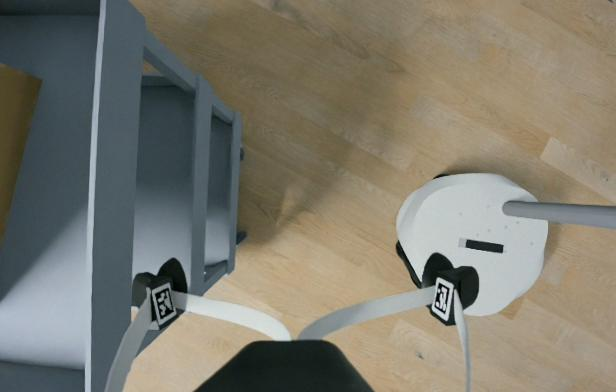

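{"method": "move", "body": {
  "r2": {"base":{"translate_m":0.235,"strafe_m":-0.075},"joints":{"gripper_m":0.08},"pace":"slow"},
  "blocking": false
}}

{"method": "wait", "body": {
  "seconds": 5,
  "cameras": ["r2_head_right_camera","r2_wrist_camera"]
}}

Scene clock: 144.97 s.
move: r2 moving
r1: as last shown
r1.base_tilt: forward=-1.6 right=+1.2
r1.lidar_m: 1.71 0.29 0.25 - 0.25 0.28 3.68 3.73 0.99 2.67 2.79 1.08
r1.motor_effort: lift_m=+19(20) arm_m=+4(4) wheel_0=-6(6) wheel_1=+6(6) wheel_2=+0(0)
r1.servo_current: wrist_yaw_rad=72(72) wrist_pitch_rad=39(46) wrist_roll_rad=59(59) gripper_m=46(46)
r1.contact_limits: strafe_m 0.7
r1.wrist_depth_mm: - 134 244 - - 287 190 / - 117 134 - - 270 193 / - 121 152 - - 273 195 / 108 135 197 - - 277 196 / 211 - - - 634 279 198 / 228 1229 193 1205 188 281 197 / 223 759 768 809 473 224 197
r2.base_odometry: x=-2.582 y=-1.024 heading=+0.720
r2.turned_by_wheels: +0.000
r2.turned_by_imu: +0.001
r2.base_tilt: forward=-0.7 right=+0.0
r2.lidar_m: 0.67 2.86 2.68 1.12 1.12 1.73 1.80 2.15 2.04 2.12 2.82 0.68
r2.base_status: translate_m moving; strafe_m moving
r2.joint_positions: lift_m=+1.120 arm_m=+0.300 wrist_yaw_rad=+0.003 wrist_pitch_rad=+1.567 wrist_roll_rad=+1.568 gripper_m=+0.134
r2.joint_status: gripper_m moving
r2.measured_speeds: translate_m=+0.048 strafe_m=-0.016 rotate_rad=+0.001 lift_m=+0.000 arm_m=+0.000 wrist_yaw_rad=+0.000 wrist_pitch_rad=+0.000 wrist_roll_rad=+0.000
r2.motor_effort: lift_m=+21(21) arm_m=+7(8) wheel_0=+8(11) wheel_1=+6(7) wheel_2=-9(10)
r2.servo_current: wrist_yaw_rad=39(52) wrist_pitch_rad=46(46) wrist_roll_rad=52(52) gripper_m=46(85)
r2.hand_pose: x=+0.4721 y=-0.0874 z=+1.0095 quat_wxyz=(+0.502, +0.500, +0.500, -0.498) (m; r2's base frame)
r2.wrist_depth_mm: - 442 1229 1229 1205 1205 1229 / 430 - 1205 1229 1229 1205 1205 / 439 - 1060 1205 1205 1205 1205 / - - 1078 1229 1229 1205 1205 / - - 1008 1229 1205 - 1205 / - 188 216 1229 1229 1205 1229 / - 1229 1255 - 1205 1229 1205

Scene clock: 148.17 s.
earlier move: r2 done
r1.base_odometry: x=-1.957 y=-0.092 heading=-2.331
r1.turned_by_wheels: +0.000
r1.turned_by_imu: +0.000
r1.base_tilt: forward=-1.6 right=+1.3
r1.lidar_m: 1.72 0.29 0.25 - 0.25 0.27 3.66 3.72 0.97 2.66 2.82 1.28
r1.base_status: not commanded
r1.joint_positions: lift_m=+0.124 arm_m=+0.000 wrist_yaw_rad=+3.196 wrist_pitch_rad=+0.002 wrist_roll_rad=+0.000 gripper_m=+0.056
r1.joint_status: not commanded
r1.measured_speeds: all 0
r1.motor_effort: lift_m=+19(20) arm_m=+4(4) wheel_0=-5(6) wheel_1=+5(6) wheel_2=+0(0)
r1.servo_current: wrist_yaw_rad=39(72) wrist_pitch_rad=39(52) wrist_roll_rad=46(65) gripper_m=46(46)
r1.contact_limits: strafe_m 0.7
r1.hand_pose: x=-0.1218 y=+0.0716 z=+0.3019 quat_wxyz=(-0.027, -0.001, +0.000, +1.000) (m; r1's base frame)
r1.wrist_depth_mm: - 134 243 - - 286 190 / - 117 134 - - 270 192 / - 121 152 - - 273 195 / 108 135 196 - - 276 196 / 210 - - - 634 278 197 / 227 1229 194 1182 187 281 198 / 225 759 750 788 473 224 197
r2.base_odometry: x=-2.368 y=-0.931 heading=+0.720
r2.turned_by_wheels: +0.000
r2.turned_by_imu: +0.001
r2.base_tilt: forward=-0.7 right=+0.1
r2.lidar_m: 0.45 0.47 2.66 2.75 1.25 1.43 2.03 2.21 2.07 2.15 2.87 0.45
r2.base_status: done
r2.joint_positions: lift_m=+1.120 arm_m=+0.300 wrist_yaw_rad=+0.003 wrist_pitch_rad=+1.567 wrist_roll_rad=+1.568 gripper_m=+0.080
r2.joint_status: all done
r2.measured_speeds: all 0
r2.motor_effort: lift_m=+21(21) arm_m=+8(8) wheel_0=+4(11) wheel_1=+4(7) wheel_2=-6(10)
r2.servo_current: wrist_yaw_rad=52(59) wrist_pitch_rad=33(52) wrist_roll_rad=46(59) gripper_m=52(104)
r2.hand_pose: x=+0.4721 y=-0.0874 z=+1.0095 quat_wxyz=(+0.502, +0.500, +0.500, -0.498) (m; r2's base frame)
r2.wrist_depth_mm: 1255 1229 1229 1205 1205 1205 1205 / 165 218 - 436 1205 1229 1205 / 165 236 364 1255 1229 1182 1205 / 168 255 399 1205 1229 - 1229 / 180 285 389 1229 1205 - 1205 / 191 294 189 442 192 1205 1229 / 199 257 - - 1229 1229 1205
wait: 3.20 of 5 s (r2 has come to rest)
pictures: r2_head_right_camera, r2_wrist_camera
Images, in order (width x height): r2_head_right_camera 420x672, r2_wrist_camera 616x392.

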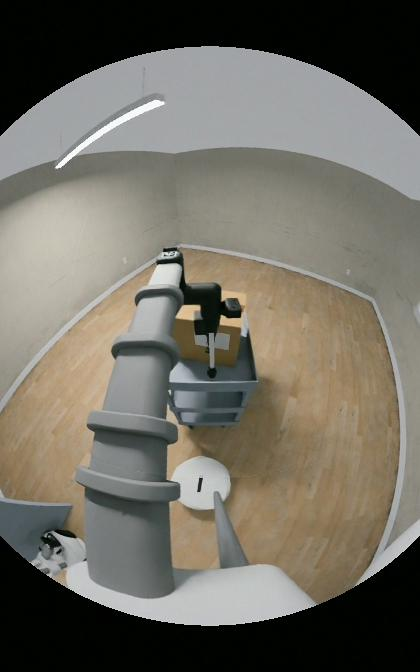

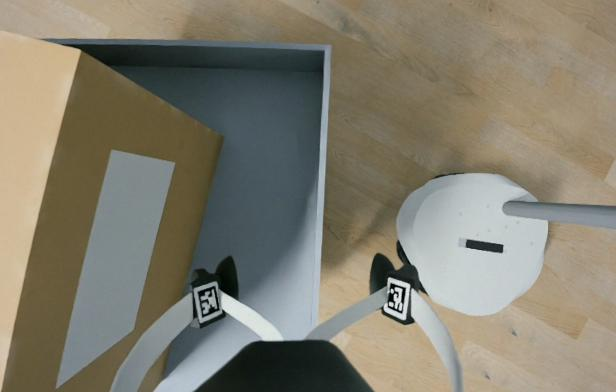

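{"method": "move", "body": {
  "r2": {"base":{"translate_m":-0.018},"pace":"slow"},
  "blocking": false
}}

{"method": "wait", "body": {
  "seconds": 1.5
}}

{"method": "move", "body": {
  "r2": {"joints":{"lift_m":0.965},"contact_limits":{"lift_m":0.2},"pace":"slow"},
  "blocking": false
}}

{"method": "wait", "body": {
  "seconds": 3,
  "cameras": ["r2_head_right_camera","r2_wrist_camera"]
}}

Scene clock: 157.37 s.
move: r2 moving
r1: as last shown
r1.lidar_m: 1.72 0.29 0.25 - 0.25 0.26 3.64 3.73 0.99 2.66 2.79 1.27
r1.servo_current: wrist_yaw_rad=59(78) wrist_pitch_rad=46(46) wrist_roll_rad=26(52) gripper_m=39(46)
r1.contact_limits: strafe_m 0.7
r1.wrist_depth_mm: - 134 243 - - 289 191 / - 117 134 - - 270 193 / - 121 152 - - 273 195 / 108 135 197 - - 276 198 / 211 - - - 627 279 197 / 228 1229 195 1160 187 281 198 / 224 759 750 788 477 224 198
r2.base_odometry: x=-2.376 y=-0.938 heading=+0.719
r2.turned_by_wheels: +0.000
r2.turned_by_imu: +0.000
r2.base_tilt: forward=-0.7 right=+0.1
r2.lidar_m: 0.46 0.49 2.67 2.77 1.24 1.39 2.06 2.18 2.06 2.15 2.83 0.47
r2.base_status: translate_m moving
r2.joint_positions: lift_m=+1.120 arm_m=+0.300 wrist_yaw_rad=+0.003 wrist_pitch_rad=+1.567 wrist_roll_rad=+1.568 gripper_m=+0.080
r2.joint_status: not commanded
r2.measured_speeds: translate_m=-0.038 strafe_m=+0.000 rotate_rad=+0.000 lift_m=+0.000 arm_m=+0.000 wrist_yaw_rad=+0.000 wrist_pitch_rad=+0.000 wrist_roll_rad=+0.000
r2.motor_effort: lift_m=+21(21) arm_m=+7(8) wheel_0=-7(9) wheel_1=-7(8) wheel_2=+8(9)
r2.servo_current: wrist_yaw_rad=46(59) wrist_pitch_rad=39(46) wrist_roll_rad=52(59) gripper_m=65(65)
r2.hand_pose: x=+0.4721 y=-0.0874 z=+1.0095 quat_wxyz=(+0.502, +0.500, +0.500, -0.498) (m; r2's base frame)
r2.wrist_depth_mm: 1205 1255 1229 1229 1205 1229 1229 / 165 241 - 1205 1205 1205 1205 / 175 252 384 1229 1229 1205 1229 / 186 273 402 1229 1229 1229 1205 / 197 293 410 1205 1229 - 1205 / 208 320 189 1255 192 1229 1229 / 224 279 - - 1205 1229 1205

Scene clock: 158.00 s.
earlier move: r2 done
r1.base_odometry: x=-1.957 y=-0.092 heading=-2.331
r1.turned_by_wheels: +0.000
r1.turned_by_imu: +0.000
r1.base_tilt: forward=-1.6 right=+1.3
r1.lidar_m: 1.73 0.29 0.25 - 0.25 0.28 3.64 3.74 0.96 2.67 2.80 1.27
r1.base_status: not commanded
r1.joint_positions: lift_m=+0.124 arm_m=+0.000 wrist_yaw_rad=+3.196 wrist_pitch_rad=+0.002 wrist_roll_rad=+0.000 gripper_m=+0.056
r1.joint_status: not commanded
r1.measured_speeds: all 0
r1.motor_effort: lift_m=+20(20) arm_m=+4(4) wheel_0=-5(6) wheel_1=+5(6) wheel_2=+0(0)
r1.servo_current: wrist_yaw_rad=52(78) wrist_pitch_rad=33(46) wrist_roll_rad=46(59) gripper_m=39(46)
r1.contact_limits: strafe_m 0.7
r1.hand_pose: x=-0.1218 y=+0.0716 z=+0.3019 quat_wxyz=(-0.027, -0.001, +0.000, +1.000) (m; r1's base frame)
r1.wrist_depth_mm: - 134 243 - - 285 190 / - 117 134 - - 270 193 / - 121 151 - - 274 195 / 108 135 196 - - 277 196 / 211 - - - 634 278 197 / 228 1229 193 1160 187 281 198 / 224 750 750 798 469 225 198
r2.base_odometry: x=-2.381 y=-0.943 heading=+0.719
r2.turned_by_wheels: +0.000
r2.turned_by_imu: +0.000
r2.base_tilt: forward=-0.7 right=+0.1
r2.lidar_m: 0.46 0.50 2.66 2.76 1.24 1.44 2.03 2.16 2.08 2.16 2.82 0.46
r2.base_status: done
r2.joint_positions: lift_m=+1.120 arm_m=+0.300 wrist_yaw_rad=+0.003 wrist_pitch_rad=+1.567 wrist_roll_rad=+1.568 gripper_m=+0.080
r2.joint_status: not commanded
r2.measured_speeds: all 0
r2.motor_effort: lift_m=+21(21) arm_m=+7(8) wheel_0=-4(9) wheel_1=-4(8) wheel_2=+5(9)
r2.servo_current: wrist_yaw_rad=52(65) wrist_pitch_rad=46(46) wrist_roll_rad=46(59) gripper_m=52(65)
r2.hand_pose: x=+0.4721 y=-0.0874 z=+1.0095 quat_wxyz=(+0.502, +0.500, +0.500, -0.498) (m; r2's base frame)
r2.wrist_depth_mm: 1205 1229 1229 1205 1255 1229 1229 / 171 236 - 1182 1205 1229 1160 / 181 260 - 1205 1205 1205 1205 / 198 286 421 1205 1205 1205 1229 / 207 320 430 1229 1229 - 1182 / 216 327 189 1229 192 1229 1205 / 232 290 - - 1229 1205 1229
wait: 0.63 of 1.5 s (r2 has come to rest)

Scene clock: 158.50 s.
move: r2 moving
r1: as last shown
r1.base_tilt: forward=-1.6 right=+1.2
r1.lidar_m: 1.72 0.28 0.25 - 0.25 0.28 3.64 3.73 0.99 2.67 2.80 1.26
r1.motor_effort: lift_m=+19(20) arm_m=+4(4) wheel_0=-5(6) wheel_1=+6(6) wheel_2=+0(0)
r1.servo_current: wrist_yaw_rad=59(59) wrist_pitch_rad=39(46) wrist_roll_rad=52(59) gripper_m=46(46)
r1.contact_limits: strafe_m 0.7
r1.wrist_depth_mm: - 134 243 - - 287 190 / - 117 134 - - 271 192 / - 121 152 - - 274 195 / 108 135 196 - - 277 197 / 211 - - - 627 279 198 / 228 1229 194 1160 189 279 197 / 224 759 759 798 480 224 197
r2.base_odometry: x=-2.381 y=-0.943 heading=+0.719
r2.turned_by_wheels: +0.000
r2.turned_by_imu: +0.000
r2.base_tilt: forward=-0.7 right=+0.1
r2.lidar_m: 0.44 0.49 2.63 2.75 1.24 1.42 2.03 2.18 2.08 2.12 2.81 0.50
r2.base_status: not commanded
r2.joint_positions: lift_m=+1.095 arm_m=+0.300 wrist_yaw_rad=+0.003 wrist_pitch_rad=+1.567 wrist_roll_rad=+1.568 gripper_m=+0.080
r2.joint_status: lift_m moving
r2.measured_speeds: translate_m=+0.000 strafe_m=+0.000 rotate_rad=+0.000 lift_m=-0.097 arm_m=+0.000 wrist_yaw_rad=+0.000 wrist_pitch_rad=+0.000 wrist_roll_rad=+0.000
r2.motor_effort: lift_m=+14(21) arm_m=+8(8) wheel_0=-4(4) wheel_1=-3(4) wheel_2=+5(5)
r2.servo_current: wrist_yaw_rad=59(59) wrist_pitch_rad=39(46) wrist_roll_rad=46(59) gripper_m=52(59)
r2.contact_limits: lift_m 0.2
r2.hand_pose: x=+0.4721 y=-0.0874 z=+0.9848 quat_wxyz=(+0.502, +0.500, +0.500, -0.498) (m; r2's base frame)
r2.wrist_depth_mm: 1205 1205 1205 1182 1182 1182 1205 / 173 224 - 1182 1205 1205 1182 / 181 260 - 1205 1182 1182 1205 / 196 287 - 1205 1182 - 1182 / 209 312 - 1205 1205 - 1182 / 217 329 188 1205 191 - 1205 / 232 290 - - 1205 1205 1205

Scene clock: 160.07 s.
earlier move: r2 done
r1.base_odometry: x=-1.957 y=-0.092 heading=-2.331
r1.turned_by_wheels: +0.000
r1.turned_by_imu: +0.000
r1.base_tilt: forward=-1.6 right=+1.3
r1.lidar_m: 1.73 0.27 0.25 - 0.25 0.27 3.63 3.71 0.99 2.67 2.80 1.26
r1.base_status: not commanded
r1.joint_positions: lift_m=+0.124 arm_m=+0.000 wrist_yaw_rad=+3.196 wrist_pitch_rad=+0.002 wrist_roll_rad=+0.000 gripper_m=+0.056
r1.joint_status: not commanded
r1.measured_speeds: all 0
r1.motor_effort: lift_m=+19(20) arm_m=+4(4) wheel_0=-5(6) wheel_1=+6(6) wheel_2=+0(0)
r1.servo_current: wrist_yaw_rad=52(65) wrist_pitch_rad=33(52) wrist_roll_rad=59(65) gripper_m=39(46)
r1.contact_limits: strafe_m 0.7
r1.hand_pose: x=-0.1218 y=+0.0716 z=+0.3019 quat_wxyz=(-0.027, -0.001, +0.000, +1.000) (m; r1's base frame)
r1.wrist_depth_mm: - 134 243 - - 287 190 / - 117 134 - - 271 193 / - 121 152 - - 274 194 / 108 135 196 - - 274 196 / 211 - - - 640 279 198 / 227 1205 194 1205 187 281 198 / 224 750 750 788 477 225 197
r2.base_odometry: x=-2.381 y=-0.943 heading=+0.719
r2.turned_by_wheels: +0.000
r2.turned_by_imu: +0.000
r2.base_tilt: forward=-0.7 right=+0.1
r2.lidar_m: 0.44 0.50 2.66 2.75 1.26 1.46 2.03 2.20 2.07 2.16 2.83 0.47
r2.base_status: not commanded
r2.joint_positions: lift_m=+0.965 arm_m=+0.300 wrist_yaw_rad=+0.003 wrist_pitch_rad=+1.567 wrist_roll_rad=+1.568 gripper_m=+0.080
r2.joint_status: all done
r2.measured_speeds: all 0
r2.motor_effort: lift_m=+14(21) arm_m=+7(8) wheel_0=-4(4) wheel_1=-3(4) wheel_2=+5(6)
r2.servo_current: wrist_yaw_rad=52(59) wrist_pitch_rad=46(52) wrist_roll_rad=46(59) gripper_m=52(59)
r2.contact_limits: lift_m 0.2
r2.hand_pose: x=+0.4721 y=-0.0874 z=+0.8552 quat_wxyz=(+0.502, +0.500, +0.500, -0.498) (m; r2's base frame)
r2.wrist_depth_mm: - - - 281 1060 1060 1060 / 173 220 - - 1078 1060 1042 / 181 248 - 1078 1060 1078 1042 / 200 264 - 1078 1078 - 1060 / 206 272 - 1078 1060 - - / 216 281 189 1078 193 - 1078 / 234 143 - - 1060 1078 1078
wait: 1.57 of 3 s (r2 has come to rest)
pictures: r2_head_right_camera, r2_wrist_camera
Images, in order (width x height): r2_head_right_camera 420x672, r2_wrist_camera 616x392.

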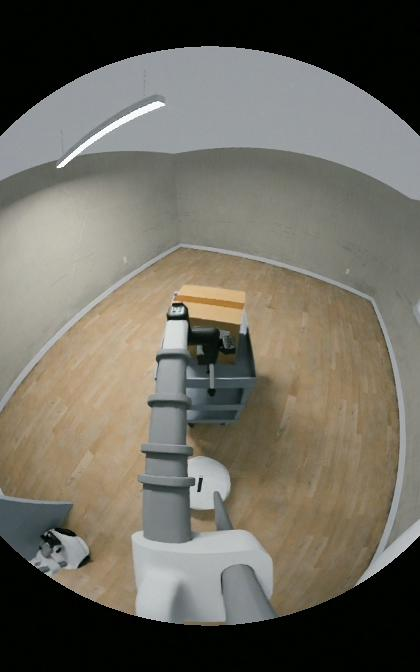

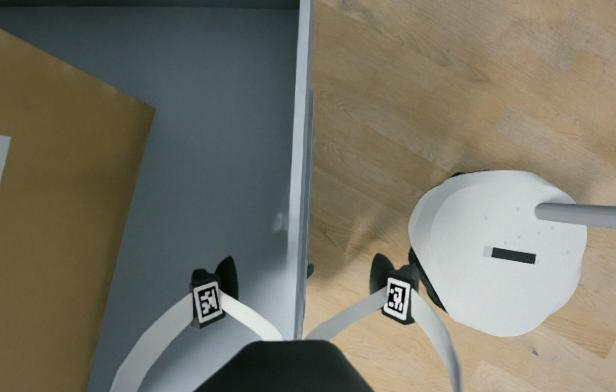

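{"method": "move", "body": {
  "r2": {"joints":{"gripper_m":-0.02}},
  "blocking": false
}}

{"method": "wait", "body": {
  "seconds": 2.5
}}

{"method": "move", "body": {
  "r2": {"base":{"translate_m":-0.45,"strafe_m":0.2},"pace":"slow"},
  "blocking": false
}}

{"method": "wait", "body": {
  "seconds": 7,
  "cameras": ["r2_head_right_camera","r2_wrist_camera"]
}}

Scene clock: 185.87 s.
move: r2 moving
r1: as last shown
r1.lidar_m: 1.69 0.27 0.25 - 0.25 0.29 3.64 3.71 0.97 2.65 2.81 1.28
r1.motor_effort: lift_m=+19(20) arm_m=+4(4) wheel_0=-6(6) wheel_1=+5(6) wheel_2=+0(0)
r1.servo_current: wrist_yaw_rad=39(65) wrist_pitch_rad=39(52) wrist_roll_rad=65(65) gripper_m=39(52)
r1.contact_limits: strafe_m 0.7
r1.wrist_depth_mm: - 134 243 - - 289 191 / - 117 134 - - 271 192 / - 121 151 - - 273 194 / 108 135 197 - - 277 197 / 211 - - - 627 279 198 / 227 1205 194 1182 187 279 198 / 223 750 750 778 473 224 198
r2.base_odometry: x=-2.381 y=-0.943 heading=+0.719
r2.turned_by_wheels: +0.000
r2.turned_by_imu: +0.000
r2.base_tilt: forward=-0.7 right=+0.0
r2.lidar_m: 0.42 0.50 2.66 2.77 1.24 1.43 2.02 2.19 2.08 2.14 2.85 0.49
r2.base_status: not commanded
r2.joint_positions: lift_m=+0.965 arm_m=+0.300 wrist_yaw_rad=+0.003 wrist_pitch_rad=+1.567 wrist_roll_rad=+1.568 gripper_m=+0.062
r2.joint_status: gripper_m moving
r2.measured_speeds: all 0
r2.motor_effort: lift_m=+13(14) arm_m=+8(8) wheel_0=-4(4) wheel_1=-4(4) wheel_2=+5(5)
r2.servo_current: wrist_yaw_rad=52(65) wrist_pitch_rad=39(46) wrist_roll_rad=39(59) gripper_m=143(143)
r2.contact_limits: lift_m 0.2
r2.hand_pose: x=+0.4721 y=-0.0874 z=+0.8552 quat_wxyz=(+0.502, +0.500, +0.500, -0.498) (m; r2's base frame)
r2.wrist_depth_mm: - - - 279 1060 1060 1060 / 173 221 - - 1060 1060 1060 / 181 249 - 1078 1060 1042 1060 / 200 263 - 1078 1078 - 1060 / 206 271 - 1078 1060 - - / 216 281 188 217 191 - 1078 / 234 137 - - - 1078 1060

Scene clock: 187.10 s.
earlier move: r2 done
r1.base_odometry: x=-1.957 y=-0.092 heading=-2.331
r1.turned_by_wheels: +0.000
r1.turned_by_imu: +0.000
r1.base_tilt: forward=-1.6 right=+1.3
r1.lidar_m: 1.72 0.28 0.25 - 0.25 0.27 3.64 3.73 0.99 2.66 2.82 1.28
r1.base_status: not commanded
r1.joint_positions: lift_m=+0.124 arm_m=+0.000 wrist_yaw_rad=+3.196 wrist_pitch_rad=+0.002 wrist_roll_rad=+0.000 gripper_m=+0.056
r1.joint_status: not commanded
r1.measured_speeds: all 0
r1.motor_effort: lift_m=+19(20) arm_m=+4(4) wheel_0=-6(6) wheel_1=+6(6) wheel_2=+0(0)
r1.servo_current: wrist_yaw_rad=52(65) wrist_pitch_rad=46(52) wrist_roll_rad=46(65) gripper_m=39(52)
r1.contact_limits: strafe_m 0.7
r1.hand_pose: x=-0.1218 y=+0.0716 z=+0.3019 quat_wxyz=(-0.027, -0.001, +0.000, +1.000) (m; r1's base frame)
r1.wrist_depth_mm: - 134 243 - - 289 190 / - 117 134 - - 270 192 / - 121 152 - - 276 195 / 108 135 196 - - 277 197 / 212 - - - 634 278 197 / 228 1255 193 1205 187 282 197 / 224 759 750 788 477 225 198
r2.base_odometry: x=-2.381 y=-0.943 heading=+0.719
r2.turned_by_wheels: +0.000
r2.turned_by_imu: +0.000
r2.base_tilt: forward=-0.7 right=+0.0
r2.lidar_m: 0.46 0.51 2.67 2.77 1.24 1.44 2.04 2.21 2.05 2.14 2.87 0.48
r2.base_status: not commanded
r2.joint_positions: lift_m=+0.965 arm_m=+0.300 wrist_yaw_rad=+0.003 wrist_pitch_rad=+1.567 wrist_roll_rad=+1.569 gripper_m=-0.018
r2.joint_status: all done
r2.measured_speeds: all 0
r2.motor_effort: lift_m=+16(16) arm_m=+6(8) wheel_0=-4(4) wheel_1=-3(4) wheel_2=+5(6)
r2.servo_current: wrist_yaw_rad=46(65) wrist_pitch_rad=39(46) wrist_roll_rad=46(59) gripper_m=111(189)
r2.contact_limits: lift_m 0.2
r2.hand_pose: x=+0.4721 y=-0.0874 z=+0.8549 quat_wxyz=(+0.502, +0.500, +0.500, -0.498) (m; r2's base frame)
r2.wrist_depth_mm: - - - 278 1060 1060 1042 / 172 220 - 1060 1078 1060 1078 / 178 251 - - 1060 1060 1042 / 193 254 - 1060 1078 - 831 / 201 274 - 1060 1078 - - / 210 273 181 201 180 - 1042 / 220 153 - - - 1060 1078
wait: 1.23 of 2.5 s (r2 has come to rest)

Scene clock: 187.60 s.
move: r2 moving
r1: as last shown
r1.lidar_m: 1.74 0.27 0.25 - 0.25 0.27 3.67 3.70 1.00 2.67 2.82 1.26
r1.motor_effort: lift_m=+20(20) arm_m=+4(4) wheel_0=-5(6) wheel_1=+6(6) wheel_2=+0(0)
r1.servo_current: wrist_yaw_rad=65(65) wrist_pitch_rad=52(52) wrist_roll_rad=72(72) gripper_m=39(46)
r1.contact_limits: strafe_m 0.7
r1.wrist_depth_mm: - 134 245 - - 287 191 / - 117 134 - - 270 192 / - 121 151 - - 276 195 / 108 135 196 - - 277 196 / 211 - - - 634 279 198 / 228 1182 194 1182 188 281 197 / 224 759 759 798 473 224 198
r2.base_odometry: x=-2.394 y=-0.947 heading=+0.719
r2.turned_by_wheels: +0.000
r2.turned_by_imu: +0.000
r2.base_tilt: forward=-0.6 right=+0.1
r2.lidar_m: 0.47 0.51 2.66 2.76 1.23 1.40 2.00 2.18 2.07 2.15 2.84 0.49
r2.base_status: translate_m moving; strafe_m moving
r2.joint_positions: lift_m=+0.965 arm_m=+0.300 wrist_yaw_rad=+0.003 wrist_pitch_rad=+1.564 wrist_roll_rad=+1.569 gripper_m=-0.019
r2.joint_status: not commanded
r2.measured_speeds: translate_m=-0.048 strafe_m=+0.021 rotate_rad=-0.001 lift_m=+0.000 arm_m=+0.000 wrist_yaw_rad=+0.000 wrist_pitch_rad=-0.017 wrist_roll_rad=+0.000
r2.motor_effort: lift_m=+16(16) arm_m=+3(6) wheel_0=-11(11) wheel_1=-5(6) wheel_2=+11(13)
r2.servo_current: wrist_yaw_rad=46(59) wrist_pitch_rad=39(46) wrist_roll_rad=52(52) gripper_m=111(117)
r2.contact_limits: lift_m 0.2
r2.hand_pose: x=+0.4730 y=-0.0874 z=+0.8550 quat_wxyz=(+0.503, +0.500, +0.500, -0.497) (m; r2's base frame)
r2.wrist_depth_mm: - - - 1060 1060 1042 1025 / 175 228 - 1060 1060 1042 1042 / 189 258 - 1060 1060 1060 1042 / 202 266 - 1078 1060 - 1060 / 210 277 - 1060 1060 - - / 219 272 182 193 179 - - / 240 - - - - 1042 1042

Scene clock: 193.23 s.
earlier move: r2 done
r1.base_odometry: x=-1.957 y=-0.092 heading=-2.331
r1.turned_by_wheels: +0.000
r1.turned_by_imu: +0.000
r1.base_tilt: forward=-1.6 right=+1.3
r1.lidar_m: 1.40 0.26 0.25 - 0.25 0.27 3.65 3.74 0.96 2.63 0.94 0.87
r1.base_status: not commanded
r1.joint_positions: lift_m=+0.124 arm_m=+0.000 wrist_yaw_rad=+3.196 wrist_pitch_rad=+0.002 wrist_roll_rad=+0.000 gripper_m=+0.056
r1.joint_status: not commanded
r1.measured_speeds: all 0
r1.motor_effort: lift_m=+19(20) arm_m=+4(4) wheel_0=-5(6) wheel_1=+5(6) wheel_2=+0(0)
r1.servo_current: wrist_yaw_rad=46(72) wrist_pitch_rad=39(52) wrist_roll_rad=39(72) gripper_m=39(52)
r1.contact_limits: strafe_m 0.7
r1.hand_pose: x=-0.1218 y=+0.0716 z=+0.3019 quat_wxyz=(-0.027, -0.001, +0.000, +1.000) (m; r1's base frame)
r1.wrist_depth_mm: - 133 244 - - 285 190 / - 117 134 - - 271 192 / - 121 151 - - 276 195 / 108 135 197 - - 277 197 / 211 - - - 634 281 197 / 228 1229 194 1182 187 279 198 / 224 750 750 788 480 225 198
r2.base_odometry: x=-2.851 y=-1.088 heading=+0.719
r2.turned_by_wheels: +0.000
r2.turned_by_imu: -0.001
r2.base_tilt: forward=-0.7 right=+0.1
r2.lidar_m: 0.44 2.84 2.70 0.95 0.87 1.47 1.49 2.06 2.03 2.12 2.84 0.40
r2.base_status: done
r2.joint_positions: lift_m=+0.965 arm_m=+0.300 wrist_yaw_rad=+0.001 wrist_pitch_rad=+1.564 wrist_roll_rad=+1.570 gripper_m=-0.019
r2.joint_status: not commanded
r2.measured_speeds: all 0
r2.motor_effort: lift_m=+16(16) arm_m=-3(6) wheel_0=-7(16) wheel_1=-5(9) wheel_2=+5(16)
r2.servo_current: wrist_yaw_rad=46(59) wrist_pitch_rad=46(65) wrist_roll_rad=39(59) gripper_m=98(117)
r2.contact_limits: lift_m 0.2
r2.hand_pose: x=+0.4730 y=-0.0874 z=+0.8550 quat_wxyz=(+0.502, +0.501, +0.499, -0.498) (m; r2's base frame)
r2.wrist_depth_mm: 124 156 196 - 276 245 1060 / 144 187 249 - - 1060 1060 / 181 241 - - - 1078 1060 / 231 - - - 1078 - 1042 / 279 - - 218 1060 - - / - 154 181 218 180 - 1060 / - - - - 1060 1078 1060
wait: 5.63 of 7 s (r2 has come to rest)
pictures: r2_head_right_camera, r2_wrist_camera
Images, in order (width x height): r2_head_right_camera 420x672, r2_wrist_camera 616x392.

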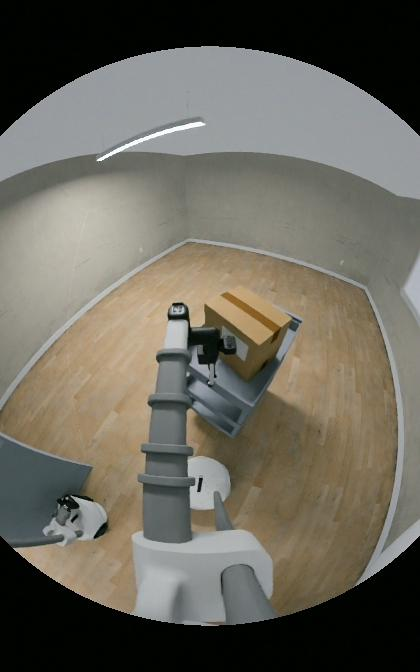

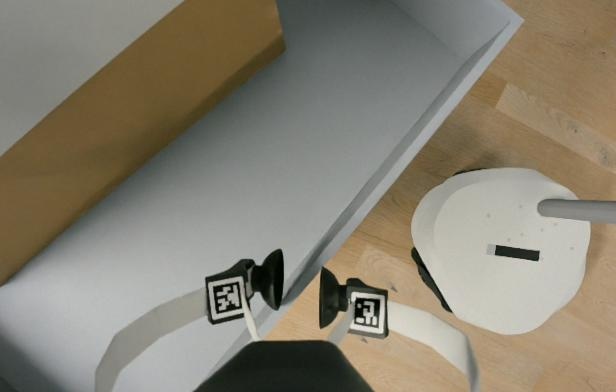

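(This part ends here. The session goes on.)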